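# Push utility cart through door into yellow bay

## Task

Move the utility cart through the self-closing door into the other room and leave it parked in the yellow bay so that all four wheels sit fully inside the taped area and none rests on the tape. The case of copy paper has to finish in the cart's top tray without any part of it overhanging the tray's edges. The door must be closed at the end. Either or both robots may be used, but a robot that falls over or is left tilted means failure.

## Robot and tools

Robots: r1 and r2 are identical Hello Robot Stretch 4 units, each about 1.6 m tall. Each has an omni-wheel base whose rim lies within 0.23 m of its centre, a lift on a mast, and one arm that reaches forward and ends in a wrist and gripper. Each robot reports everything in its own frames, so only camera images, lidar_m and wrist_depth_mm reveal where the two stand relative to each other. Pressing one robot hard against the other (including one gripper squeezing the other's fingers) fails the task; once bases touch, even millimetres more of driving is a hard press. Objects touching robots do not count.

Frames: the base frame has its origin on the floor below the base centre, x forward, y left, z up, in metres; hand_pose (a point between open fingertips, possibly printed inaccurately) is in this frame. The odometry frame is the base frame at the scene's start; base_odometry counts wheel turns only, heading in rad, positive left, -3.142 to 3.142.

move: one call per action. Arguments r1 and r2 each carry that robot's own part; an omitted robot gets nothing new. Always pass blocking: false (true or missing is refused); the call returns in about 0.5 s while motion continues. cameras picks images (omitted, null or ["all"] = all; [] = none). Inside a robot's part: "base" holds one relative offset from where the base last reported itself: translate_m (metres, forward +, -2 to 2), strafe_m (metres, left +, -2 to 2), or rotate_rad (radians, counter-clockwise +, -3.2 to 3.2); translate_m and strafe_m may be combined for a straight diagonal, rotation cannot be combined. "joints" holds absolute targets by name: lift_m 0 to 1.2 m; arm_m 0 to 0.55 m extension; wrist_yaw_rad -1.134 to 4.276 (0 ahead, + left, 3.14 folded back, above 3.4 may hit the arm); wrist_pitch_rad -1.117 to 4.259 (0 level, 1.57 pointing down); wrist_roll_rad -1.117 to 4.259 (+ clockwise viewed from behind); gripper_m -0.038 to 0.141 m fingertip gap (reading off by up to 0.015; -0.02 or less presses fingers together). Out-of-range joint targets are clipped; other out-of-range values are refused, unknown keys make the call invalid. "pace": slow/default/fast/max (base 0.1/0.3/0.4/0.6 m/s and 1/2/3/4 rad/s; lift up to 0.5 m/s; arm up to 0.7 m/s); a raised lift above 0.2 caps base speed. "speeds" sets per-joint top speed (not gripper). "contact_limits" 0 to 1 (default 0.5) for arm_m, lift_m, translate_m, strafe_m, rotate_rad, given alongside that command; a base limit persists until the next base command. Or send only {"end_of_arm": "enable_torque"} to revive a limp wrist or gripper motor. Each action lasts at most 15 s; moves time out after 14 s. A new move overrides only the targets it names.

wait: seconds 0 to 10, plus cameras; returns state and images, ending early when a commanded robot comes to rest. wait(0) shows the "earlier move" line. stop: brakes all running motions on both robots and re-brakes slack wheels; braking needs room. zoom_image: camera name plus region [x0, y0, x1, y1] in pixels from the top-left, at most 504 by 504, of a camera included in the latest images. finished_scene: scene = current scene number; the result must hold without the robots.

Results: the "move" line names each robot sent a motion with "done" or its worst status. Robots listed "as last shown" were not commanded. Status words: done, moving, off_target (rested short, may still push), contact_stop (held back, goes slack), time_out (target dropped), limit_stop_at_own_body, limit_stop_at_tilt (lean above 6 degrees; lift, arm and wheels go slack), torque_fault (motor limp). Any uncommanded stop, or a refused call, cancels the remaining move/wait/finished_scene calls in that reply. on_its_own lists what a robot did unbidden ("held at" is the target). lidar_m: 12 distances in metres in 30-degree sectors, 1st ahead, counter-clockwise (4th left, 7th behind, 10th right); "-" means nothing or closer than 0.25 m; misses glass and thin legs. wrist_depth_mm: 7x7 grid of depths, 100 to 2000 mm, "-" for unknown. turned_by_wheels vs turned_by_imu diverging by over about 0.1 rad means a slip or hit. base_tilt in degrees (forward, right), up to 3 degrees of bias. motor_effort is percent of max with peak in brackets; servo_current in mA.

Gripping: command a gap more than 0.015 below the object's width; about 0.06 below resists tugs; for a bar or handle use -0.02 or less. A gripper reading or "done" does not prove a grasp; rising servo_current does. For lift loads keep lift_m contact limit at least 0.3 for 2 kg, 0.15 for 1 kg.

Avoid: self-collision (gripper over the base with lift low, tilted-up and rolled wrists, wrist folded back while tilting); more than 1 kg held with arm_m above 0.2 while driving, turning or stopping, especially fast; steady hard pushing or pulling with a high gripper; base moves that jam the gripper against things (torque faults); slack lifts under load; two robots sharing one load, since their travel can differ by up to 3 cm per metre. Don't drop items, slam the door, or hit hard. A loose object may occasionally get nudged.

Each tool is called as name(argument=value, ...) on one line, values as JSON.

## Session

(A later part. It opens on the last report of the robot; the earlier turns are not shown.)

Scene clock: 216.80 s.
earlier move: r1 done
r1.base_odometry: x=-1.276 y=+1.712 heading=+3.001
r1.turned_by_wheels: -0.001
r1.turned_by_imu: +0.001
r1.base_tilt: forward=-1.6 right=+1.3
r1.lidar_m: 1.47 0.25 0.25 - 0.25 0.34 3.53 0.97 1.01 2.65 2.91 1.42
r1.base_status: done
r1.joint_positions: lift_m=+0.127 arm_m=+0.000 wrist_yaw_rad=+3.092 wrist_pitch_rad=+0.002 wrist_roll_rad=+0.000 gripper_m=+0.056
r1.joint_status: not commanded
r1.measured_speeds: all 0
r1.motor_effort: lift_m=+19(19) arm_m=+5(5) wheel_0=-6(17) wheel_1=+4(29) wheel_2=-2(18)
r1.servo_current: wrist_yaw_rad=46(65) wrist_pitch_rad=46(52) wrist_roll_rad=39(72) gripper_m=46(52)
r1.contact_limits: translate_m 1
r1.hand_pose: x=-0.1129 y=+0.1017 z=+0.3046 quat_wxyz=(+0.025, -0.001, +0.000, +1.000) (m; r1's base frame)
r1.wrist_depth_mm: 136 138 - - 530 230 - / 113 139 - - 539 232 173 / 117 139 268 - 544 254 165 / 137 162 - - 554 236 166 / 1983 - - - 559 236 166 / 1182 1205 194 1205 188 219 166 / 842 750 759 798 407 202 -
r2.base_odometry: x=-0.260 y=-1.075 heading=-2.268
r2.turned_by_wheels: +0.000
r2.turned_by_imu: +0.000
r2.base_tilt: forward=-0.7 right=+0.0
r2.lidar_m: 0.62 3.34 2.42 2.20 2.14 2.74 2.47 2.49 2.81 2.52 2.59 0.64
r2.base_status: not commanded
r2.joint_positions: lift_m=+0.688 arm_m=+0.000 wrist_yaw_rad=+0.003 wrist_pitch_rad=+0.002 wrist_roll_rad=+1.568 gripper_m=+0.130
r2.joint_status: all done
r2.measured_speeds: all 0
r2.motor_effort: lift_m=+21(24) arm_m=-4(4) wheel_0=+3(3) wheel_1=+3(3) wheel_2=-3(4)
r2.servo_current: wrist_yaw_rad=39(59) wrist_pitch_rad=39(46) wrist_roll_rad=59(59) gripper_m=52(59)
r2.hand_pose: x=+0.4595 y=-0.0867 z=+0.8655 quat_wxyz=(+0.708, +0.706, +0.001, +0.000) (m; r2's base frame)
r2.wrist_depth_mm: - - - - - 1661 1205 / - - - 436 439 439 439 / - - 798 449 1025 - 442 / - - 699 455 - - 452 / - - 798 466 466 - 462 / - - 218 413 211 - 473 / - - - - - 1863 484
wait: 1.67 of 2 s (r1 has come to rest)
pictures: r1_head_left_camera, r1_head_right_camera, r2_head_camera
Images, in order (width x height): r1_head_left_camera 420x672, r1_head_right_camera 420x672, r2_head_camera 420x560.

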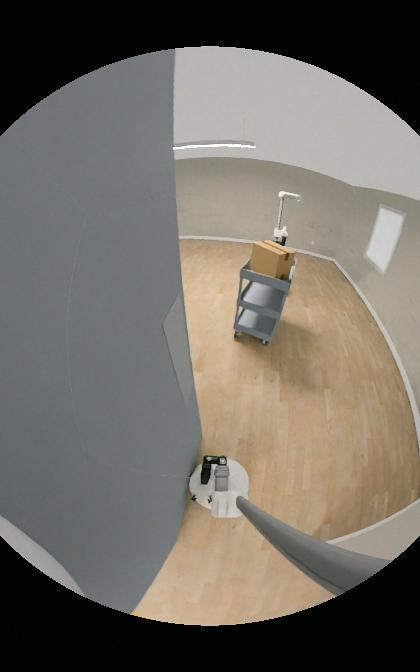

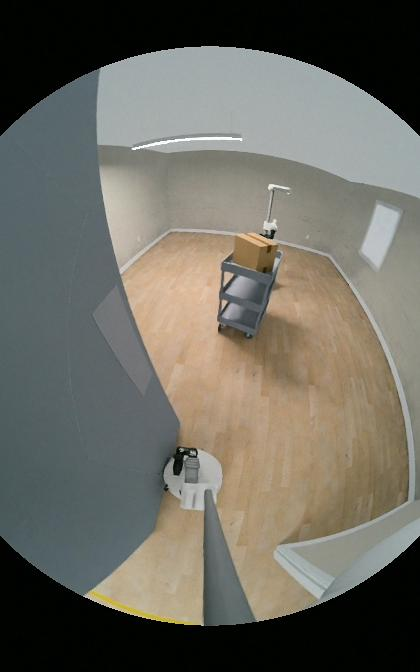

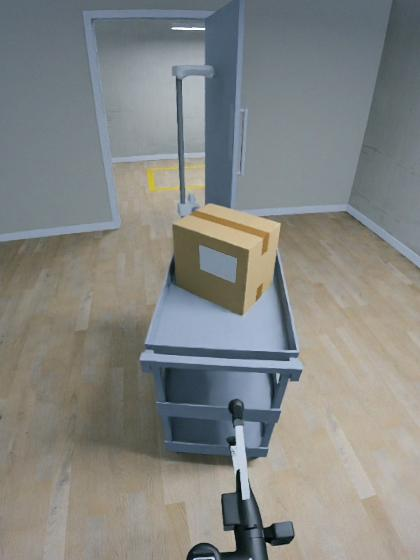

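move(r1={"base":{"strafe_m":0.45,"translate_m":0.05},"pace":"default","contact_limits":{"strafe_m":1.0}}, r2={"base":{"translate_m":0.17},"pace":"slow","contact_limits":{"translate_m":0.1}}, blocking=false, cameras=[])

wait(seconds=2, cameras=[])

wait(seconds=2, cameras=["r1_head_left_camera","r2_head_camera","r2_wrist_camera"])

Scene clock: 228.40 s.
move: r1 moving; r2 moving
r1.base_odometry: x=-1.285 y=+1.679 heading=+3.000
r1.turned_by_wheels: -0.001
r1.turned_by_imu: -0.001
r1.base_tilt: forward=-1.6 right=+1.3
r1.lidar_m: 1.46 0.25 0.25 - 0.25 0.30 3.53 1.00 0.97 2.68 2.95 1.43
r1.base_status: translate_m moving; strafe_m moving
r1.joint_positions: lift_m=+0.127 arm_m=+0.000 wrist_yaw_rad=+3.092 wrist_pitch_rad=+0.002 wrist_roll_rad=+0.000 gripper_m=+0.056
r1.joint_status: not commanded
r1.measured_speeds: translate_m=+0.016 strafe_m=+0.131 rotate_rad=-0.003 lift_m=+0.000 arm_m=+0.000 wrist_yaw_rad=+0.000 wrist_pitch_rad=+0.000 wrist_roll_rad=+0.000
r1.motor_effort: lift_m=+19(19) arm_m=+5(5) wheel_0=-22(22) wheel_1=+14(15) wheel_2=-4(5)
r1.servo_current: wrist_yaw_rad=65(65) wrist_pitch_rad=46(52) wrist_roll_rad=52(65) gripper_m=39(46)
r1.contact_limits: strafe_m 1
r1.hand_pose: x=-0.1129 y=+0.1017 z=+0.3046 quat_wxyz=(+0.025, -0.001, +0.000, +1.000) (m; r1's base frame)
r1.wrist_depth_mm: 136 138 - - 430 230 - / 113 139 - - 439 216 - / 116 139 264 - 442 217 167 / 137 159 - - 445 220 158 / 1983 - - - 452 220 169 / 1205 1205 195 1182 191 220 168 / 842 750 759 798 394 190 -
r2.base_odometry: x=-0.268 y=-1.085 heading=-2.268
r2.turned_by_wheels: +0.000
r2.turned_by_imu: +0.001
r2.base_tilt: forward=-0.7 right=+0.0
r2.lidar_m: 0.59 3.38 2.41 2.18 2.21 2.73 2.46 2.50 2.81 2.54 2.58 0.63
r2.base_status: translate_m moving
r2.joint_positions: lift_m=+0.688 arm_m=+0.000 wrist_yaw_rad=+0.003 wrist_pitch_rad=+0.002 wrist_roll_rad=+1.568 gripper_m=+0.130
r2.joint_status: not commanded
r2.measured_speeds: translate_m=+0.048 strafe_m=+0.000 rotate_rad=-0.001 lift_m=+0.000 arm_m=+0.000 wrist_yaw_rad=+0.000 wrist_pitch_rad=+0.000 wrist_roll_rad=+0.000
r2.motor_effort: lift_m=+21(21) arm_m=-4(4) wheel_0=+9(9) wheel_1=+7(7) wheel_2=-10(10)
r2.servo_current: wrist_yaw_rad=39(52) wrist_pitch_rad=39(46) wrist_roll_rad=46(65) gripper_m=46(52)
r2.contact_limits: translate_m 0.1
r2.hand_pose: x=+0.4595 y=-0.0867 z=+0.8655 quat_wxyz=(+0.708, +0.706, +0.001, +0.000) (m; r2's base frame)
r2.wrist_depth_mm: - - - - - 1708 1182 / - - - 424 430 427 427 / - - 788 439 1042 - 433 / - - 699 445 1042 - 445 / - - 788 459 455 - 452 / - - 216 402 213 - 466 / - - - - - 1863 477
pictures: none
No camera images: "cameras" was empty.

Scene clock: 230.40 s.
earlier move: r1 contact_stop; r2 moving
r1.base_odometry: x=-1.314 y=+1.564 heading=+3.044
r1.turned_by_wheels: +0.044
r1.turned_by_imu: +0.023
r1.base_tilt: forward=-1.5 right=+1.3
r1.lidar_m: 1.48 0.26 0.25 - 0.25 0.29 3.90 1.01 1.04 2.72 3.02 1.45
r1.base_status: translate_m contact_stop; strafe_m contact_stop
r1.joint_positions: lift_m=+0.127 arm_m=+0.000 wrist_yaw_rad=+3.091 wrist_pitch_rad=+0.002 wrist_roll_rad=+0.000 gripper_m=+0.056
r1.joint_status: not commanded
r1.measured_speeds: translate_m=-0.001 strafe_m=-0.027 rotate_rad=+0.008 lift_m=+0.000 arm_m=+0.000 wrist_yaw_rad=+0.000 wrist_pitch_rad=+0.000 wrist_roll_rad=+0.000
r1.on_its_own: the wheels are slack since a contact_stop
r1.motor_effort: lift_m=+20(20) arm_m=-4(5) wheel_0=-1(32) wheel_1=+1(33) wheel_2=+0(8)
r1.servo_current: wrist_yaw_rad=46(65) wrist_pitch_rad=39(52) wrist_roll_rad=52(65) gripper_m=39(46)
r1.contact_limits: strafe_m 1
r1.hand_pose: x=-0.1126 y=+0.1020 z=+0.3045 quat_wxyz=(+0.025, -0.001, +0.000, +1.000) (m; r1's base frame)
r1.wrist_depth_mm: 136 138 - - 377 206 - / 110 138 - - 345 208 - / 114 139 253 - 392 210 164 / 135 152 - - 355 211 - / - - - - 357 213 166 / 1229 1205 193 1182 191 213 166 / 854 768 759 788 362 186 -
r2.base_odometry: x=-0.367 y=-1.204 heading=-2.268
r2.turned_by_wheels: +0.000
r2.turned_by_imu: +0.000
r2.base_tilt: forward=-0.7 right=+0.0
r2.lidar_m: 0.45 0.51 2.47 2.22 2.21 2.80 2.62 2.63 2.76 2.52 2.54 0.45
r2.base_status: translate_m moving
r2.joint_positions: lift_m=+0.688 arm_m=+0.000 wrist_yaw_rad=+0.003 wrist_pitch_rad=+0.002 wrist_roll_rad=+1.568 gripper_m=+0.130
r2.joint_status: not commanded
r2.measured_speeds: translate_m=+0.021 strafe_m=+0.000 rotate_rad=+0.000 lift_m=+0.000 arm_m=+0.000 wrist_yaw_rad=+0.000 wrist_pitch_rad=+0.000 wrist_roll_rad=+0.000
r2.motor_effort: lift_m=+21(21) arm_m=-4(4) wheel_0=+3(11) wheel_1=+7(8) wheel_2=-6(10)
r2.servo_current: wrist_yaw_rad=46(52) wrist_pitch_rad=46(46) wrist_roll_rad=39(65) gripper_m=46(59)
r2.contact_limits: translate_m 0.1
r2.hand_pose: x=+0.4595 y=-0.0867 z=+0.8655 quat_wxyz=(+0.708, +0.706, +0.001, +0.000) (m; r2's base frame)
r2.wrist_depth_mm: - - - 267 270 1397 285 / - - - 272 274 866 - / - - 564 277 281 866 - / - - 525 286 286 842 - / - - 585 234 293 - - / - - 654 236 220 - - / - - - - - 1921 525
wait: 2.00 s; no rest
pictures: none
No camera images: "cameras" was empty.

not run: a stop that you did not command came earlier in this reply.

wait(seconds=0.2, cameras=["r1_head_left_camera","r1_head_right_camera","r2_head_camera","r2_wrist_camera"])

Scene clock: 232.83 s.
earlier move: r1 contact_stop; r2 done
r1.base_odometry: x=-1.305 y=+1.619 heading=+3.068
r1.turned_by_wheels: +0.024
r1.turned_by_imu: +0.023
r1.base_tilt: forward=-1.6 right=+1.3
r1.lidar_m: 1.46 0.25 0.25 - 0.25 0.34 3.55 0.99 1.10 2.67 2.98 1.42
r1.base_status: translate_m contact_stop; strafe_m contact_stop
r1.joint_positions: lift_m=+0.127 arm_m=+0.000 wrist_yaw_rad=+3.091 wrist_pitch_rad=+0.002 wrist_roll_rad=+0.000 gripper_m=+0.056
r1.joint_status: not commanded
r1.measured_speeds: translate_m=-0.002 strafe_m=-0.018 rotate_rad=+0.010 lift_m=+0.000 arm_m=+0.000 wrist_yaw_rad=+0.000 wrist_pitch_rad=+0.000 wrist_roll_rad=+0.000
r1.on_its_own: the wheels are slack since a contact_stop
r1.motor_effort: lift_m=+20(20) arm_m=-4(5) wheel_0=+1(32) wheel_1=+0(33) wheel_2=+0(8)
r1.servo_current: wrist_yaw_rad=46(65) wrist_pitch_rad=39(52) wrist_roll_rad=26(72) gripper_m=46(46)
r1.contact_limits: strafe_m 1
r1.hand_pose: x=-0.1126 y=+0.1020 z=+0.3045 quat_wxyz=(+0.025, -0.001, +0.000, +1.000) (m; r1's base frame)
r1.wrist_depth_mm: 136 138 - - - 263 - / 110 138 - - - 245 170 / 114 139 254 - - 247 172 / 135 152 - - - 250 173 / - - - - 530 252 173 / 1229 1205 193 1182 187 253 173 / 842 750 768 798 462 198 173
r2.base_odometry: x=-0.369 y=-1.206 heading=-2.268
r2.turned_by_wheels: +0.000
r2.turned_by_imu: +0.000
r2.base_tilt: forward=-0.7 right=+0.1
r2.lidar_m: 0.44 0.51 2.44 2.21 2.23 2.78 2.62 2.65 2.76 2.52 2.55 0.47
r2.base_status: done
r2.joint_positions: lift_m=+0.688 arm_m=+0.000 wrist_yaw_rad=+0.003 wrist_pitch_rad=+0.002 wrist_roll_rad=+1.568 gripper_m=+0.130
r2.joint_status: not commanded
r2.measured_speeds: all 0
r2.motor_effort: lift_m=+21(21) arm_m=-4(4) wheel_0=+4(11) wheel_1=+4(8) wheel_2=-7(10)
r2.servo_current: wrist_yaw_rad=46(65) wrist_pitch_rad=39(46) wrist_roll_rad=52(65) gripper_m=46(59)
r2.contact_limits: translate_m 0.1
r2.hand_pose: x=+0.4595 y=-0.0867 z=+0.8655 quat_wxyz=(+0.708, +0.706, +0.001, +0.000) (m; r2's base frame)
r2.wrist_depth_mm: - - - 258 266 1366 285 / - - - 270 271 854 - / - - 559 274 278 866 - / - - 525 283 286 878 - / - - 585 231 290 - - / - - 661 233 220 - - / - - - - - 1863 525
wait: 0.00 of 0.2 s (r2 has come to rest)
pictures: r1_head_left_camera, r1_head_right_camera, r2_head_camera, r2_wrist_camera
Images, in order (width x height): r1_head_left_camera 420x672, r1_head_right_camera 420x672, r2_head_camera 420x560, r2_wrist_camera 616x392.

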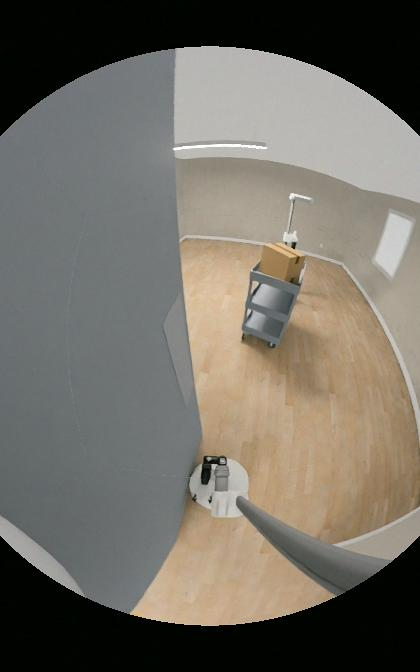

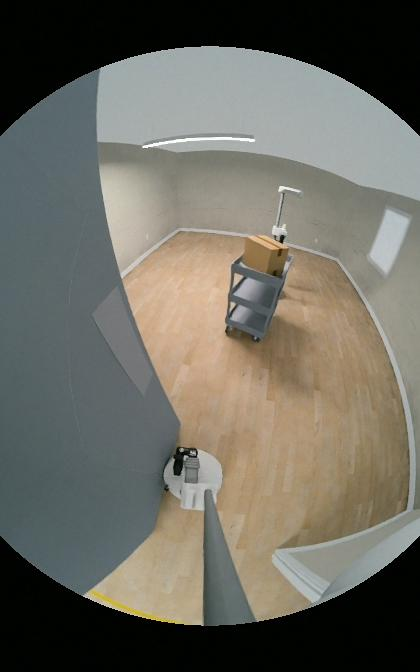

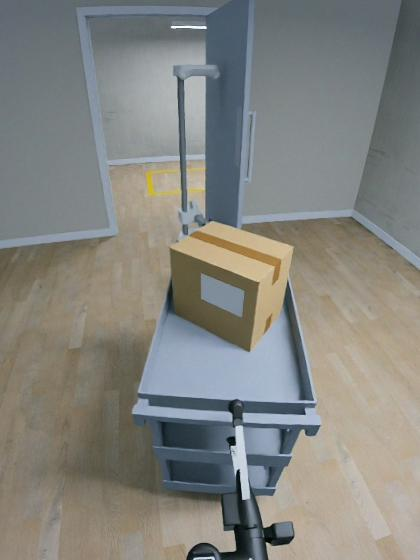

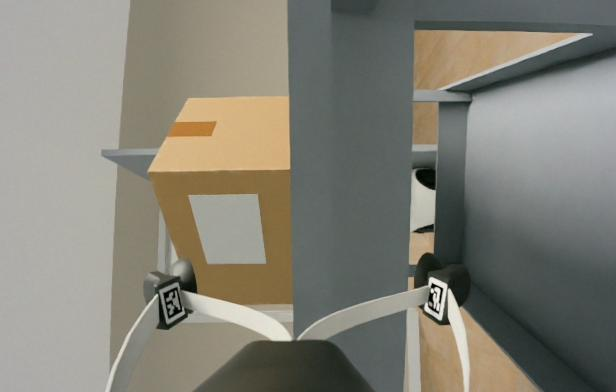

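move(r1={"base":{"translate_m":0.33,"strafe_m":0.05},"pace":"default","contact_limits":{"strafe_m":1.0}}, r2={"joints":{"gripper_m":-0.03}}, blocking=false, cameras=[])

wait(seconds=1.5, cameras=["r2_head_camera","r2_wrist_camera"])

wait(seconds=1.5, cameras=["r1_head_left_camera","r2_head_camera","r2_wrist_camera"])

Scene clock: 260.40 s.
earlier move: r1 contact_stop
move: r1 moving; r2 moving
r1.base_odometry: x=-1.322 y=+1.688 heading=+3.127
r1.turned_by_wheels: +0.059
r1.turned_by_imu: +0.059
r1.base_tilt: forward=-1.6 right=+1.3
r1.lidar_m: 0.37 0.25 0.25 0.25 0.25 0.44 3.57 0.97 1.31 2.59 3.03 1.37
r1.base_status: earlier translate_m contact_stop (by the wheels' count: +0.001 of +0.050); earlier strafe_m contact_stop (by the wheels' count: +0.023 of +0.450); translate_m moving; strafe_m moving
r1.joint_positions: lift_m=+0.127 arm_m=+0.000 wrist_yaw_rad=+3.091 wrist_pitch_rad=+0.002 wrist_roll_rad=+0.000 gripper_m=+0.056
r1.joint_status: not commanded
r1.measured_speeds: translate_m=+0.122 strafe_m=+0.019 rotate_rad=-0.001 lift_m=+0.000 arm_m=+0.000 wrist_yaw_rad=+0.000 wrist_pitch_rad=+0.000 wrist_roll_rad=+0.000
r1.motor_effort: lift_m=+20(20) arm_m=-4(4) wheel_0=+3(4) wheel_1=+12(15) wheel_2=-11(12)
r1.servo_current: wrist_yaw_rad=39(65) wrist_pitch_rad=39(52) wrist_roll_rad=46(59) gripper_m=46(46)
r1.contact_limits: strafe_m 1
r1.hand_pose: x=-0.1126 y=+0.1020 z=+0.3045 quat_wxyz=(+0.025, -0.001, +0.000, +1.000) (m; r1's base frame)
r1.wrist_depth_mm: 136 138 - - - 384 214 / 109 138 - - - 387 220 / 113 139 246 - - 397 224 / 134 149 - - - 404 224 / 931 - - - - 407 226 / 991 1229 194 1205 187 413 225 / 809 768 750 798 798 309 224
r2.base_odometry: x=-0.369 y=-1.206 heading=-2.268
r2.turned_by_wheels: +0.000
r2.turned_by_imu: +0.001
r2.base_tilt: forward=-0.7 right=+0.1
r2.lidar_m: 0.46 0.52 2.45 2.22 2.22 2.77 2.63 2.63 2.75 2.53 2.56 0.46
r2.base_status: not commanded
r2.joint_positions: lift_m=+0.688 arm_m=+0.000 wrist_yaw_rad=+0.003 wrist_pitch_rad=+0.002 wrist_roll_rad=+1.568 gripper_m=+0.117
r2.joint_status: gripper_m moving
r2.measured_speeds: all 0
r2.motor_effort: lift_m=+21(21) arm_m=-4(4) wheel_0=+5(5) wheel_1=+5(5) wheel_2=-7(7)
r2.servo_current: wrist_yaw_rad=39(52) wrist_pitch_rad=39(46) wrist_roll_rad=52(59) gripper_m=104(104)
r2.contact_limits: translate_m 0.1
r2.hand_pose: x=+0.4595 y=-0.0867 z=+0.8655 quat_wxyz=(+0.708, +0.706, +0.001, +0.000) (m; r2's base frame)
r2.wrist_depth_mm: - - - 258 268 1430 285 / - - - 270 272 854 - / - - 559 276 277 878 - / - - 525 285 285 878 - / - - 591 232 290 - - / - - 199 234 198 - - / - - - - - 1863 525
pictures: none
No camera images: "cameras" was empty.

Scene clock: 261.90 s.
earlier move: r1 moving; r2 moving
r1.base_odometry: x=-1.611 y=+1.649 heading=+3.127
r1.turned_by_wheels: +0.000
r1.turned_by_imu: +0.000
r1.base_tilt: forward=-1.6 right=+1.3
r1.lidar_m: 1.20 2.37 2.05 - 0.25 0.35 3.84 1.23 1.86 2.72 3.18 1.12
r1.base_status: translate_m moving; strafe_m moving
r1.joint_positions: lift_m=+0.127 arm_m=+0.000 wrist_yaw_rad=+3.091 wrist_pitch_rad=+0.002 wrist_roll_rad=+0.000 gripper_m=+0.056
r1.joint_status: not commanded
r1.measured_speeds: translate_m=+0.077 strafe_m=+0.012 rotate_rad=-0.002 lift_m=+0.000 arm_m=+0.000 wrist_yaw_rad=+0.000 wrist_pitch_rad=+0.000 wrist_roll_rad=+0.000
r1.motor_effort: lift_m=+20(20) arm_m=-4(4) wheel_0=+1(5) wheel_1=+5(18) wheel_2=-1(13)
r1.servo_current: wrist_yaw_rad=52(78) wrist_pitch_rad=33(52) wrist_roll_rad=33(72) gripper_m=39(52)
r1.contact_limits: strafe_m 1
r1.hand_pose: x=-0.1126 y=+0.1020 z=+0.3045 quat_wxyz=(+0.025, -0.001, +0.000, +1.000) (m; r1's base frame)
r1.wrist_depth_mm: 136 138 - - 535 249 - / 111 138 - - 544 253 172 / 115 139 258 - 569 278 173 / 136 154 - - - 259 175 / 1160 - - - 1661 259 175 / 1078 1205 194 1205 187 236 175 / 854 750 759 798 492 218 175
r2.base_odometry: x=-0.369 y=-1.206 heading=-2.268
r2.turned_by_wheels: +0.000
r2.turned_by_imu: +0.000
r2.base_tilt: forward=-0.7 right=+0.0
r2.lidar_m: 0.47 0.51 2.45 2.21 2.23 2.75 2.62 2.65 2.77 2.53 2.55 0.46
r2.base_status: not commanded
r2.joint_positions: lift_m=+0.688 arm_m=+0.000 wrist_yaw_rad=+0.003 wrist_pitch_rad=+0.002 wrist_roll_rad=+1.568 gripper_m=-0.027
r2.joint_status: gripper_m moving
r2.measured_speeds: all 0
r2.motor_effort: lift_m=+21(21) arm_m=-4(4) wheel_0=+4(5) wheel_1=+5(5) wheel_2=-6(7)
r2.servo_current: wrist_yaw_rad=39(65) wrist_pitch_rad=46(52) wrist_roll_rad=39(59) gripper_m=182(293)
r2.contact_limits: translate_m 0.1
r2.hand_pose: x=+0.4595 y=-0.0867 z=+0.8654 quat_wxyz=(+0.708, +0.706, +0.002, +0.000) (m; r2's base frame)
r2.wrist_depth_mm: - - - 210 263 1397 290 / - - - 268 270 831 - / - - 554 273 276 854 - / - - 530 281 282 - - / - - 603 228 289 - - / - - 185 204 179 - - / - - - - - 1576 -
wait: 1.50 s; no rest
pictures: r2_head_camera, r2_wrist_camera
Images, in order (width x height): r2_head_camera 420x560, r2_wrist_camera 616x392.

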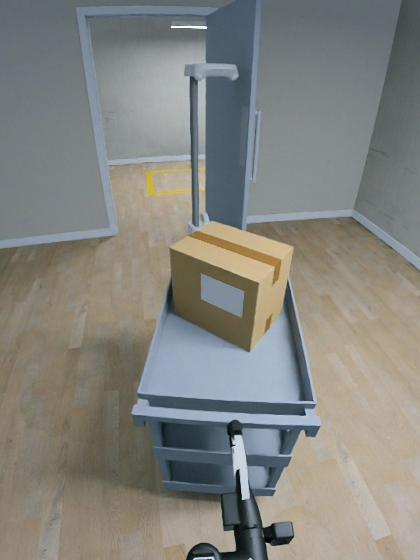

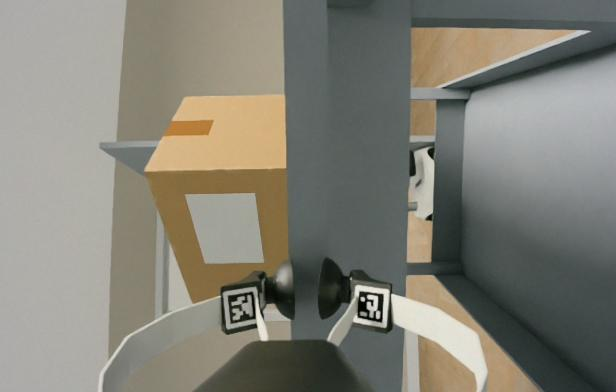

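Scene clock: 262.27 s.
earlier move: r1 moving; r2 done
r1.base_odometry: x=-1.622 y=+1.647 heading=+3.126
r1.turned_by_wheels: +0.000
r1.turned_by_imu: +0.000
r1.base_tilt: forward=-1.6 right=+1.3
r1.lidar_m: 1.18 2.38 2.03 - 0.25 0.35 3.84 1.24 1.90 2.73 3.17 1.13
r1.base_status: translate_m moving; strafe_m moving
r1.joint_positions: lift_m=+0.127 arm_m=+0.000 wrist_yaw_rad=+3.091 wrist_pitch_rad=+0.002 wrist_roll_rad=+0.000 gripper_m=+0.056
r1.joint_status: not commanded
r1.measured_speeds: all 0
r1.motor_effort: lift_m=+20(20) arm_m=-4(4) wheel_0=+0(5) wheel_1=+6(18) wheel_2=-2(13)
r1.servo_current: wrist_yaw_rad=46(78) wrist_pitch_rad=46(52) wrist_roll_rad=46(72) gripper_m=39(52)
r1.contact_limits: strafe_m 1
r1.hand_pose: x=-0.1126 y=+0.1020 z=+0.3045 quat_wxyz=(+0.025, -0.001, +0.000, +1.000) (m; r1's base frame)
r1.wrist_depth_mm: 136 138 - - 512 244 - / 112 138 - - 525 249 169 / 115 139 258 - 539 251 171 / 137 155 - - 549 252 173 / 1160 - - - 554 253 173 / 1118 1229 194 1205 188 255 173 / 854 759 750 798 469 198 173
r2.base_odometry: x=-0.369 y=-1.206 heading=-2.268
r2.turned_by_wheels: +0.000
r2.turned_by_imu: +0.000
r2.base_tilt: forward=-0.6 right=+0.0
r2.lidar_m: 0.45 0.51 2.46 2.22 2.22 2.77 2.63 2.65 2.79 2.53 2.54 0.49
r2.base_status: not commanded
r2.joint_positions: lift_m=+0.688 arm_m=+0.000 wrist_yaw_rad=+0.003 wrist_pitch_rad=+0.002 wrist_roll_rad=+1.568 gripper_m=-0.028
r2.joint_status: all done
r2.measured_speeds: all 0
r2.motor_effort: lift_m=+21(21) arm_m=-4(4) wheel_0=+4(5) wheel_1=+5(5) wheel_2=-6(7)
r2.servo_current: wrist_yaw_rad=39(65) wrist_pitch_rad=46(52) wrist_roll_rad=39(59) gripper_m=143(293)
r2.contact_limits: translate_m 0.1
r2.hand_pose: x=+0.4595 y=-0.0867 z=+0.8654 quat_wxyz=(+0.708, +0.706, +0.002, +0.000) (m; r2's base frame)
r2.wrist_depth_mm: - - - 210 265 1397 291 / - - - 268 270 831 - / - - 559 273 276 866 - / - - 525 282 282 - - / - - 603 229 287 - - / - - 185 205 178 - - / - - - - - 1618 -
wait: 0.37 of 1.5 s (r2 has come to rest)
pictures: r1_head_left_camera, r2_head_camera, r2_wrist_camera
Images, in order (width x height): r1_head_left_camera 420x672, r2_head_camera 420x560, r2_wrist_camera 616x392.

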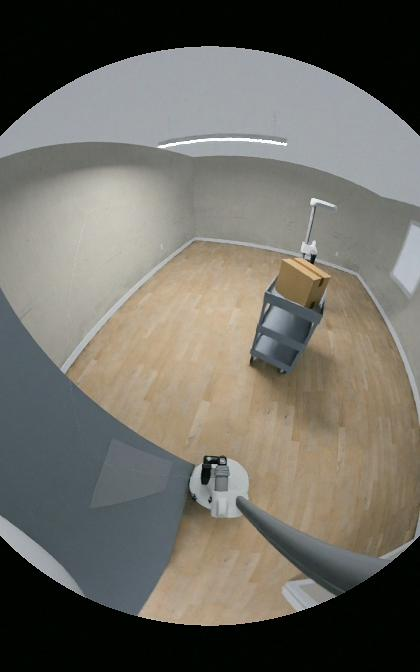

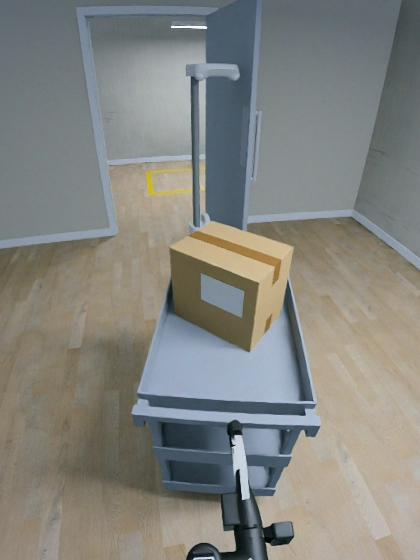

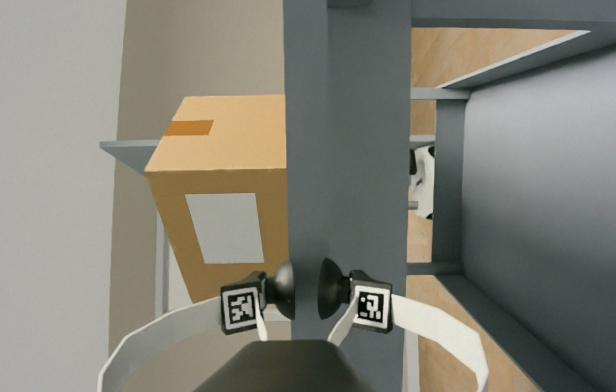

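move(r1={"base":{"translate_m":0.08,"strafe_m":0.25},"pace":"default","contact_limits":{"strafe_m":1.0}}, blocking=false, cameras=[])

wait(seconds=2.5, cameras=["r1_head_left_camera","r1_head_right_camera","r2_head_camera"])

Scene clock: 275.17 s.
earlier move: r1 done
move: r1 moving
r1.base_odometry: x=-1.632 y=+1.617 heading=+3.127
r1.turned_by_wheels: +0.000
r1.turned_by_imu: +0.000
r1.base_tilt: forward=-1.6 right=+1.3
r1.lidar_m: 1.19 2.34 2.01 - 0.25 0.33 3.87 1.26 1.86 2.76 3.20 1.15
r1.base_status: translate_m moving; strafe_m moving
r1.joint_positions: lift_m=+0.127 arm_m=+0.000 wrist_yaw_rad=+3.091 wrist_pitch_rad=+0.002 wrist_roll_rad=+0.000 gripper_m=+0.056
r1.joint_status: not commanded
r1.measured_speeds: translate_m=+0.037 strafe_m=+0.119 rotate_rad=-0.003 lift_m=+0.000 arm_m=+0.000 wrist_yaw_rad=+0.000 wrist_pitch_rad=+0.000 wrist_roll_rad=+0.000
r1.motor_effort: lift_m=+20(20) arm_m=-4(4) wheel_0=-13(13) wheel_1=+16(16) wheel_2=-6(7)
r1.servo_current: wrist_yaw_rad=46(65) wrist_pitch_rad=39(46) wrist_roll_rad=52(65) gripper_m=39(46)
r1.contact_limits: strafe_m 1
r1.hand_pose: x=-0.1126 y=+0.1020 z=+0.3045 quat_wxyz=(+0.025, -0.001, +0.000, +1.000) (m; r1's base frame)
r1.wrist_depth_mm: 136 138 - - 459 235 - / 111 138 - - 469 236 167 / 117 139 257 - 477 262 167 / 136 154 - - 484 242 169 / 1182 - - - 496 244 169 / 1118 1182 193 1182 187 243 169 / 866 750 759 788 427 207 -
r2: as last shown
r2.base_tilt: forward=-0.7 right=+0.1
r2.lidar_m: 0.47 0.51 2.45 2.21 2.22 2.80 2.63 2.64 2.81 2.53 2.55 0.47
r2.motor_effort: lift_m=+21(21) arm_m=-4(4) wheel_0=+4(5) wheel_1=+5(5) wheel_2=-6(6)
r2.servo_current: wrist_yaw_rad=59(65) wrist_pitch_rad=39(46) wrist_roll_rad=52(52) gripper_m=150(150)
r2.contact_limits: translate_m 0.1
r2.wrist_depth_mm: - - - 209 264 1397 290 / - - - 268 270 831 - / - - 554 276 277 866 - / - - 530 282 282 - - / - - 603 228 289 - - / - - 185 205 178 - - / - - - - - 1618 -
pictures: none
No camera images: "cameras" was empty.

Scene clock: 276.43 s.
earlier move: r1 contact_stop
r1.base_odometry: x=-1.671 y=+1.504 heading=-3.103
r1.turned_by_wheels: +0.053
r1.turned_by_imu: +0.054
r1.base_tilt: forward=-1.6 right=+1.2
r1.lidar_m: 3.59 2.20 1.95 - 0.25 0.33 - 1.33 2.13 2.82 3.40 1.12
r1.base_status: translate_m contact_stop (by the wheels' count: +0.047 of +0.080); strafe_m contact_stop (by the wheels' count: +0.144 of +0.250)
r1.joint_positions: lift_m=+0.127 arm_m=+0.000 wrist_yaw_rad=+3.090 wrist_pitch_rad=+0.002 wrist_roll_rad=+0.000 gripper_m=+0.056
r1.joint_status: not commanded
r1.measured_speeds: all 0
r1.on_its_own: the wheels are slack since a contact_stop
r1.motor_effort: lift_m=+20(20) arm_m=+4(4) wheel_0=+0(31) wheel_1=+0(34) wheel_2=+0(15)
r1.servo_current: wrist_yaw_rad=39(65) wrist_pitch_rad=39(46) wrist_roll_rad=39(65) gripper_m=46(52)
r1.contact_limits: strafe_m 1
r1.hand_pose: x=-0.1126 y=+0.1022 z=+0.3045 quat_wxyz=(+0.026, -0.001, +0.000, +1.000) (m; r1's base frame)
r1.wrist_depth_mm: - 138 - - 484 259 168 / 108 138 - - 492 244 170 / 114 138 240 - 508 249 172 / 128 145 - - 525 252 174 / 138 - - - 530 255 174 / 1118 1255 194 1205 188 254 175 / 866 759 759 798 462 200 175
r2.base_odometry: x=-0.369 y=-1.206 heading=-2.268
r2.turned_by_wheels: +0.000
r2.turned_by_imu: +0.000
r2.base_tilt: forward=-0.7 right=+0.1
r2.lidar_m: 0.47 0.51 2.47 2.23 2.23 2.77 2.62 2.64 2.80 2.52 2.55 0.48
r2.base_status: not commanded
r2.joint_positions: lift_m=+0.688 arm_m=+0.000 wrist_yaw_rad=+0.003 wrist_pitch_rad=+0.002 wrist_roll_rad=+1.568 gripper_m=-0.028
r2.joint_status: not commanded
r2.measured_speeds: all 0
r2.motor_effort: lift_m=+21(21) arm_m=-4(4) wheel_0=+4(5) wheel_1=+5(5) wheel_2=-6(6)
r2.servo_current: wrist_yaw_rad=46(65) wrist_pitch_rad=39(46) wrist_roll_rad=46(65) gripper_m=150(150)
r2.contact_limits: translate_m 0.1
r2.hand_pose: x=+0.4595 y=-0.0867 z=+0.8654 quat_wxyz=(+0.708, +0.706, +0.002, +0.000) (m; r2's base frame)
r2.wrist_depth_mm: - - - 210 266 1366 290 / - - - 268 271 831 - / - - 559 273 278 866 - / - - 521 282 283 - - / - - 603 228 287 - - / - - 185 205 178 - - / - - - - - 1618 -
wait: 1.27 of 2.5 s (r1 has come to rest)
pictures: r1_head_left_camera, r1_head_right_camera, r2_head_camera
Images, in order (width x height): r1_head_left_camera 420x672, r1_head_right_camera 420x672, r2_head_camera 420x560.

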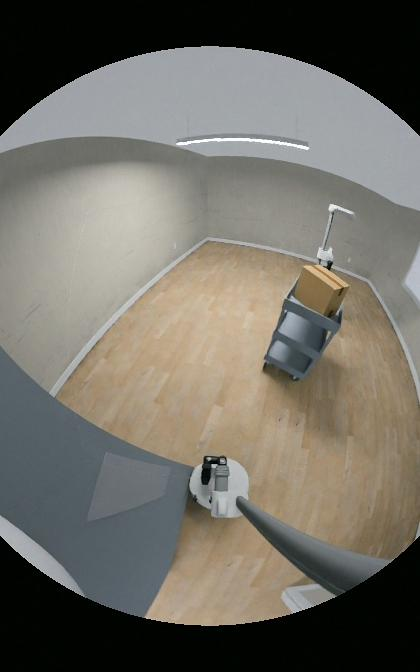

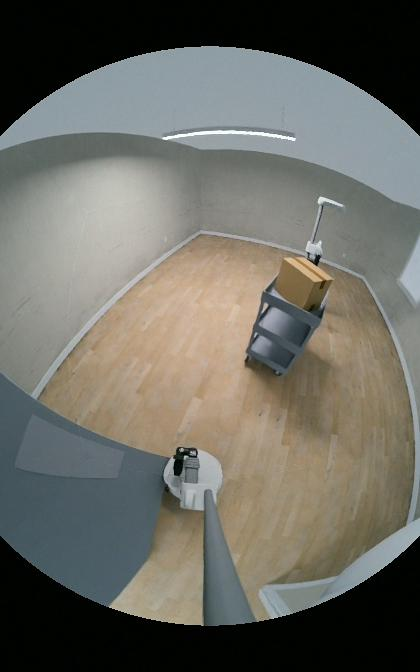

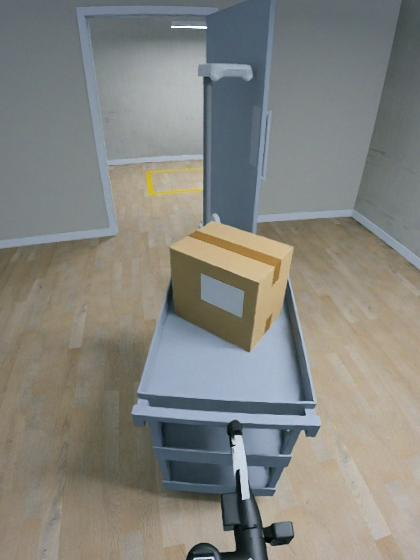

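move(r1={"base":{"translate_m":0.08,"strafe_m":0.2},"pace":"slow","contact_limits":{"strafe_m":1.0}}, r2={"base":{"translate_m":0.1},"pace":"slow"}, blocking=false, cameras=[])

wait(seconds=2.5, cameras=["r1_head_left_camera","r2_wrist_camera","r2_head_camera"])

Scene clock: 283.03 s.
move: r1 moving; r2 moving
r1.base_odometry: x=-1.672 y=+1.498 heading=-3.086
r1.turned_by_wheels: +0.017
r1.turned_by_imu: +0.008
r1.base_tilt: forward=-1.6 right=+1.3
r1.lidar_m: 3.53 2.20 1.94 - 0.25 0.33 - 1.33 2.18 2.82 3.39 1.14
r1.base_status: translate_m moving; strafe_m moving
r1.joint_positions: lift_m=+0.127 arm_m=+0.000 wrist_yaw_rad=+3.090 wrist_pitch_rad=+0.002 wrist_roll_rad=+0.000 gripper_m=+0.056
r1.joint_status: not commanded
r1.measured_speeds: translate_m=+0.000 strafe_m=+0.014 rotate_rad=+0.101 lift_m=+0.000 arm_m=+0.000 wrist_yaw_rad=+0.000 wrist_pitch_rad=+0.000 wrist_roll_rad=+0.000
r1.motor_effort: lift_m=+20(20) arm_m=+4(4) wheel_0=-26(26) wheel_1=+36(36) wheel_2=-13(13)
r1.servo_current: wrist_yaw_rad=33(65) wrist_pitch_rad=52(52) wrist_roll_rad=46(52) gripper_m=39(46)
r1.contact_limits: strafe_m 1
r1.hand_pose: x=-0.1126 y=+0.1022 z=+0.3045 quat_wxyz=(+0.026, -0.001, +0.000, +1.000) (m; r1's base frame)
r1.wrist_depth_mm: 136 138 - - 466 258 - / 110 138 - - 488 243 169 / 113 138 246 - 504 248 171 / 130 154 - - 512 249 172 / 137 - - - 525 251 172 / 1138 1255 192 1205 188 252 173 / 878 750 759 798 455 198 173
r2.base_odometry: x=-0.376 y=-1.215 heading=-2.268
r2.turned_by_wheels: +0.000
r2.turned_by_imu: +0.000
r2.base_tilt: forward=-0.7 right=+0.0
r2.lidar_m: 0.45 0.50 2.46 2.21 2.22 2.75 2.66 2.68 2.79 2.54 2.53 0.48
r2.base_status: translate_m moving
r2.joint_positions: lift_m=+0.688 arm_m=+0.000 wrist_yaw_rad=+0.000 wrist_pitch_rad=+0.002 wrist_roll_rad=+1.568 gripper_m=-0.028
r2.joint_status: not commanded
r2.measured_speeds: translate_m=+0.048 strafe_m=-0.001 rotate_rad=-0.002 lift_m=+0.000 arm_m=+0.000 wrist_yaw_rad=-0.015 wrist_pitch_rad=+0.000 wrist_roll_rad=+0.000
r2.motor_effort: lift_m=+21(21) arm_m=-4(4) wheel_0=+8(10) wheel_1=+6(6) wheel_2=-12(12)
r2.servo_current: wrist_yaw_rad=46(59) wrist_pitch_rad=39(46) wrist_roll_rad=46(59) gripper_m=124(143)
r2.hand_pose: x=+0.4593 y=-0.0874 z=+0.8654 quat_wxyz=(+0.708, +0.706, +0.001, -0.001) (m; r2's base frame)
r2.wrist_depth_mm: - - - 210 267 1366 286 / - - - 268 272 1618 - / - - 569 273 276 866 - / - - 521 279 281 - - / - - 591 226 286 - - / - - 186 227 177 - - / - - - - - 1661 -
pictures: none
No camera images: "cameras" was empty.

Scene clock: 283.77 s.
earlier move: r1 contact_stop; r2 moving
r1.base_odometry: x=-1.672 y=+1.503 heading=-3.076
r1.turned_by_wheels: +0.010
r1.turned_by_imu: +0.008
r1.base_tilt: forward=-1.6 right=+1.2
r1.lidar_m: 3.49 2.17 1.95 - 0.25 0.37 3.89 1.31 2.18 2.82 3.41 1.06
r1.base_status: translate_m contact_stop (by the wheels' count: +0.001 of +0.080); strafe_m contact_stop (by the wheels' count: +0.001 of +0.200)
r1.joint_positions: lift_m=+0.127 arm_m=+0.000 wrist_yaw_rad=+3.090 wrist_pitch_rad=+0.002 wrist_roll_rad=+0.000 gripper_m=+0.056
r1.joint_status: not commanded
r1.measured_speeds: all 0
r1.on_its_own: the wheels are slack since a contact_stop
r1.motor_effort: lift_m=+20(20) arm_m=+4(4) wheel_0=+0(26) wheel_1=+0(36) wheel_2=+0(13)
r1.servo_current: wrist_yaw_rad=52(65) wrist_pitch_rad=33(52) wrist_roll_rad=33(52) gripper_m=39(46)
r1.contact_limits: strafe_m 1
r1.hand_pose: x=-0.1126 y=+0.1022 z=+0.3045 quat_wxyz=(+0.026, -0.001, +0.000, +1.000) (m; r1's base frame)
r1.wrist_depth_mm: 136 138 - - 496 263 - / 111 138 - - 512 246 170 / 116 139 253 - 530 250 172 / 131 156 - - 544 253 174 / 139 - - - 554 256 175 / 1118 1229 194 1182 187 257 175 / 866 759 759 809 477 217 175
r2.base_odometry: x=-0.414 y=-1.260 heading=-2.267
r2.turned_by_wheels: +0.000
r2.turned_by_imu: +0.000
r2.base_tilt: forward=-0.7 right=+0.1
r2.lidar_m: 0.45 0.49 2.45 2.23 2.22 2.79 2.69 2.73 2.79 2.52 2.55 0.47
r2.base_status: translate_m moving
r2.joint_positions: lift_m=+0.688 arm_m=+0.000 wrist_yaw_rad=-0.002 wrist_pitch_rad=+0.002 wrist_roll_rad=+1.568 gripper_m=-0.028
r2.joint_status: not commanded
r2.measured_speeds: translate_m=+0.078 strafe_m=-0.001 rotate_rad=+0.003 lift_m=+0.000 arm_m=+0.000 wrist_yaw_rad=+0.000 wrist_pitch_rad=+0.000 wrist_roll_rad=+0.000
r2.motor_effort: lift_m=+21(21) arm_m=-3(4) wheel_0=+5(10) wheel_1=+5(8) wheel_2=-8(15)
r2.servo_current: wrist_yaw_rad=33(65) wrist_pitch_rad=46(46) wrist_roll_rad=52(59) gripper_m=117(143)
r2.hand_pose: x=+0.4592 y=-0.0879 z=+0.8654 quat_wxyz=(+0.708, +0.706, +0.000, -0.001) (m; r2's base frame)
r2.wrist_depth_mm: - - - 208 262 1464 290 / - - - 266 268 866 - / - - 559 217 274 866 - / - - 530 279 281 - - / - - 591 226 286 - - / - - 185 208 177 - - / - - - - - 1618 -
wait: 0.73 of 2.5 s (r1 has come to rest)
pictures: r1_head_left_camera, r2_head_camera, r2_wrist_camera
Images, in order (width x height): r1_head_left_camera 420x672, r2_head_camera 420x560, r2_wrist_camera 616x392.

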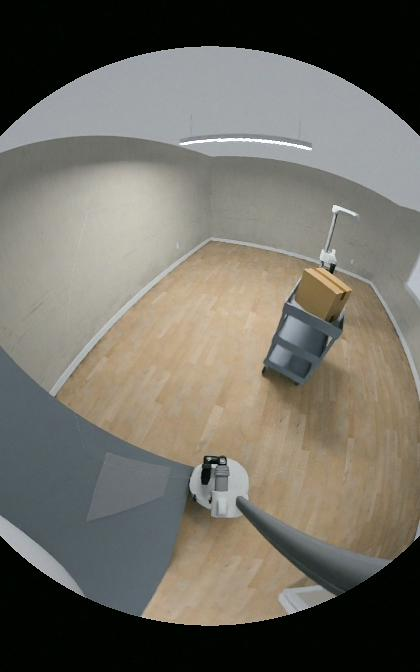

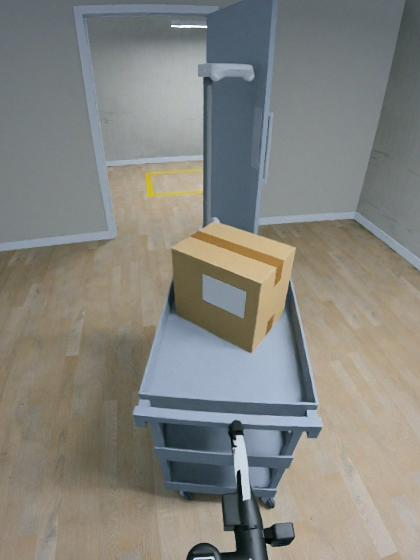

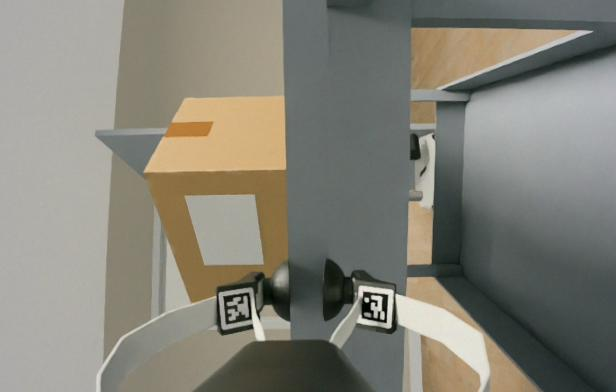

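move(r1={"base":{"translate_m":0.02},"pace":"slow"}, r2={"base":{"rotate_rad":0.168},"pace":"slow"}, blocking=false, cameras=[])

wait(seconds=1.5, cameras=[])

wait(seconds=1, cameras=["r1_head_left_camera","r2_wrist_camera","r2_head_camera","r2_head_left_camera"])

Scene clock: 304.07 s.
earlier move: r2 done
move: r1 moving; r2 moving
r1.base_odometry: x=-1.684 y=+1.502 heading=-3.076
r1.turned_by_wheels: +0.001
r1.turned_by_imu: +0.000
r1.base_tilt: forward=-1.6 right=+1.3
r1.lidar_m: 3.47 2.16 1.94 - 0.25 0.31 3.90 1.33 2.19 2.82 3.42 1.03
r1.base_status: translate_m moving
r1.joint_positions: lift_m=+0.127 arm_m=+0.000 wrist_yaw_rad=+3.090 wrist_pitch_rad=+0.002 wrist_roll_rad=+0.000 gripper_m=+0.056
r1.joint_status: not commanded
r1.measured_speeds: translate_m=+0.043 strafe_m=+0.000 rotate_rad=+0.000 lift_m=+0.000 arm_m=+0.000 wrist_yaw_rad=+0.000 wrist_pitch_rad=+0.000 wrist_roll_rad=+0.000
r1.motor_effort: lift_m=+20(20) arm_m=+4(4) wheel_0=+2(4) wheel_1=+9(9) wheel_2=-5(8)
r1.servo_current: wrist_yaw_rad=52(52) wrist_pitch_rad=39(46) wrist_roll_rad=39(59) gripper_m=39(46)
r1.hand_pose: x=-0.1126 y=+0.1022 z=+0.3045 quat_wxyz=(+0.026, -0.001, +0.000, +1.000) (m; r1's base frame)
r1.wrist_depth_mm: 136 138 - - 496 263 - / 111 138 - - 517 247 170 / 116 139 252 - 525 249 172 / 131 156 - - 539 253 173 / 139 - - - 549 255 174 / 1118 1229 193 1182 189 257 175 / 878 778 768 798 477 217 175
r2.base_odometry: x=-0.433 y=-1.282 heading=-2.151
r2.turned_by_wheels: +0.116
r2.turned_by_imu: +0.113
r2.base_tilt: forward=-0.7 right=+0.1
r2.lidar_m: 0.49 3.16 2.38 2.24 2.27 2.90 2.72 2.78 2.65 2.51 2.60 0.46
r2.base_status: rotate_rad moving
r2.joint_positions: lift_m=+0.688 arm_m=+0.000 wrist_yaw_rad=-0.007 wrist_pitch_rad=+0.002 wrist_roll_rad=+1.568 gripper_m=-0.028
r2.joint_status: not commanded
r2.measured_speeds: translate_m=+0.000 strafe_m=+0.001 rotate_rad=+0.343 lift_m=+0.000 arm_m=+0.000 wrist_yaw_rad=+0.000 wrist_pitch_rad=+0.000 wrist_roll_rad=+0.000
r2.motor_effort: lift_m=+21(21) arm_m=-4(4) wheel_0=-12(14) wheel_1=-6(8) wheel_2=-11(13)
r2.servo_current: wrist_yaw_rad=52(59) wrist_pitch_rad=46(46) wrist_roll_rad=46(59) gripper_m=130(130)
r2.hand_pose: x=+0.4587 y=-0.0894 z=+0.8654 quat_wxyz=(+0.708, +0.706, -0.002, -0.003) (m; r2's base frame)
r2.wrist_depth_mm: - - - 194 248 1661 - / - - 591 253 257 831 - / - - 504 263 267 842 - / - - 554 273 279 - - / - - 661 227 290 - - / - - 185 206 178 554 - / - - - - - 1576 500
pictures: none
No camera images: "cameras" was empty.

Scene clock: 304.67 s.
earlier move: r1 moving; r2 done
r1.base_odometry: x=-1.692 y=+1.502 heading=-3.076
r1.turned_by_wheels: +0.000
r1.turned_by_imu: +0.000
r1.base_tilt: forward=-1.6 right=+1.3
r1.lidar_m: 3.49 2.13 1.94 1.94 0.25 0.36 3.90 1.35 2.24 2.83 1.04 1.00
r1.base_status: translate_m moving
r1.joint_positions: lift_m=+0.127 arm_m=+0.000 wrist_yaw_rad=+3.090 wrist_pitch_rad=+0.002 wrist_roll_rad=+0.000 gripper_m=+0.056
r1.joint_status: not commanded
r1.measured_speeds: all 0
r1.motor_effort: lift_m=+20(20) arm_m=+4(4) wheel_0=+0(4) wheel_1=+7(9) wheel_2=-4(8)
r1.servo_current: wrist_yaw_rad=46(72) wrist_pitch_rad=39(46) wrist_roll_rad=39(65) gripper_m=39(46)
r1.hand_pose: x=-0.1126 y=+0.1022 z=+0.3045 quat_wxyz=(+0.026, -0.001, +0.000, +1.000) (m; r1's base frame)
r1.wrist_depth_mm: 136 138 - - 492 260 - / 110 139 - - 508 245 170 / 116 139 251 - 525 249 172 / 131 156 - - 535 252 173 / 139 - - - 544 253 174 / 1118 1229 194 1205 187 254 174 / 866 768 759 809 473 201 175
r2.base_odometry: x=-0.432 y=-1.282 heading=-2.100
r2.turned_by_wheels: +0.051
r2.turned_by_imu: +0.050
r2.base_tilt: forward=-0.7 right=+0.1
r2.lidar_m: 0.52 0.62 2.30 2.22 2.31 2.85 2.73 2.86 2.59 2.50 2.60 0.46
r2.base_status: done
r2.joint_positions: lift_m=+0.688 arm_m=+0.000 wrist_yaw_rad=-0.002 wrist_pitch_rad=+0.001 wrist_roll_rad=+1.568 gripper_m=-0.029
r2.joint_status: not commanded
r2.measured_speeds: all 0
r2.motor_effort: lift_m=+18(21) arm_m=-4(4) wheel_0=-4(14) wheel_1=-4(8) wheel_2=-6(13)
r2.servo_current: wrist_yaw_rad=46(59) wrist_pitch_rad=39(46) wrist_roll_rad=46(59) gripper_m=104(130)
r2.hand_pose: x=+0.4592 y=-0.0879 z=+0.8658 quat_wxyz=(+0.708, +0.706, +0.000, -0.001) (m; r2's base frame)
r2.wrist_depth_mm: - - 603 179 229 778 - / - - 521 193 245 - - / - - 500 207 263 842 - / - - 621 223 282 - - / - - - 232 310 - - / - - 185 201 179 1756 - / - - - - - - 496
wait: 0.60 of 1.5 s (r2 has come to rest)
pictures: none
No camera images: "cameras" was empty.

Scene clock: 304.73 s.
earlier move: r1 done
r1.base_odometry: x=-1.692 y=+1.502 heading=-3.076
r1.turned_by_wheels: +0.000
r1.turned_by_imu: +0.000
r1.base_tilt: forward=-1.6 right=+1.3
r1.lidar_m: 3.48 2.15 1.94 1.95 0.25 0.35 3.91 1.33 2.24 2.84 0.99 1.00
r1.base_status: done
r1.joint_positions: lift_m=+0.127 arm_m=+0.000 wrist_yaw_rad=+3.090 wrist_pitch_rad=+0.002 wrist_roll_rad=+0.000 gripper_m=+0.056
r1.joint_status: not commanded
r1.measured_speeds: all 0
r1.motor_effort: lift_m=+20(20) arm_m=+4(4) wheel_0=+1(4) wheel_1=+6(9) wheel_2=-4(8)
r1.servo_current: wrist_yaw_rad=65(72) wrist_pitch_rad=46(46) wrist_roll_rad=59(65) gripper_m=46(46)
r1.hand_pose: x=-0.1126 y=+0.1022 z=+0.3045 quat_wxyz=(+0.026, -0.001, +0.000, +1.000) (m; r1's base frame)
r1.wrist_depth_mm: 136 138 - - 492 263 - / 111 138 - - 508 246 170 / 116 139 252 - 525 249 171 / 131 156 - - 539 253 173 / 140 - - - 549 255 173 / 1118 1229 193 1205 187 255 175 / 878 768 759 798 473 201 175
r2.base_odometry: x=-0.432 y=-1.282 heading=-2.100
r2.turned_by_wheels: +0.000
r2.turned_by_imu: +0.000
r2.base_tilt: forward=-0.6 right=+0.1
r2.lidar_m: 0.52 0.63 2.31 2.24 2.31 2.85 2.72 2.86 2.62 2.52 2.62 0.44
r2.base_status: done
r2.joint_positions: lift_m=+0.688 arm_m=+0.000 wrist_yaw_rad=-0.002 wrist_pitch_rad=+0.001 wrist_roll_rad=+1.568 gripper_m=-0.029
r2.joint_status: not commanded
r2.measured_speeds: all 0
r2.motor_effort: lift_m=+18(21) arm_m=-4(4) wheel_0=-4(14) wheel_1=-4(8) wheel_2=-6(13)
r2.servo_current: wrist_yaw_rad=46(59) wrist_pitch_rad=39(46) wrist_roll_rad=46(59) gripper_m=104(130)
r2.hand_pose: x=+0.4592 y=-0.0879 z=+0.8658 quat_wxyz=(+0.708, +0.706, +0.000, -0.001) (m; r2's base frame)
r2.wrist_depth_mm: - - 603 178 230 759 - / - - 521 193 246 - - / - - 500 206 263 854 - / - - 621 223 282 - - / - - - 233 312 - - / - - 185 201 179 1756 - / - - - - - - 496
wait: 0.07 of 1 s (r1 has come to rest)
pictures: r1_head_left_camera, r2_head_camera, r2_head_left_camera, r2_wrist_camera
Images, in order (width x height): r1_head_left_camera 420x672, r2_head_camera 420x560, r2_head_left_camera 420x672, r2_wrist_camera 616x392.

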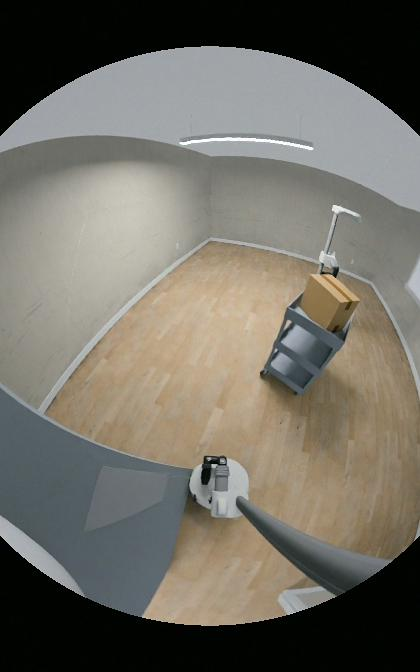

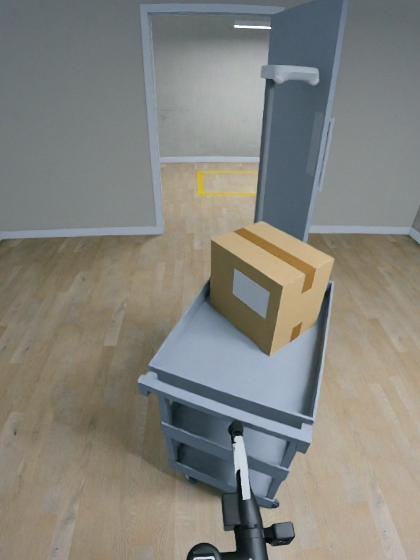

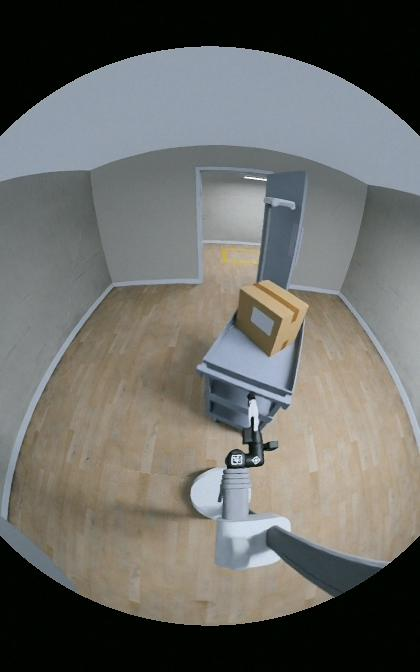

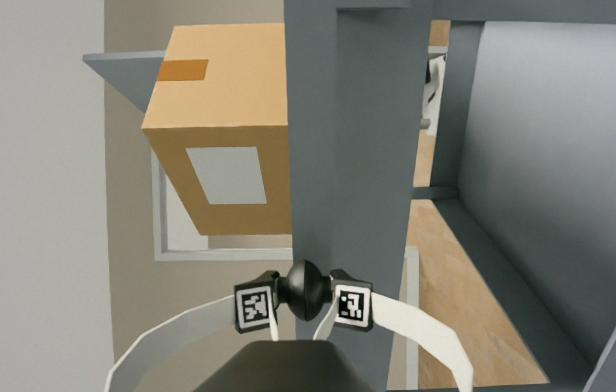

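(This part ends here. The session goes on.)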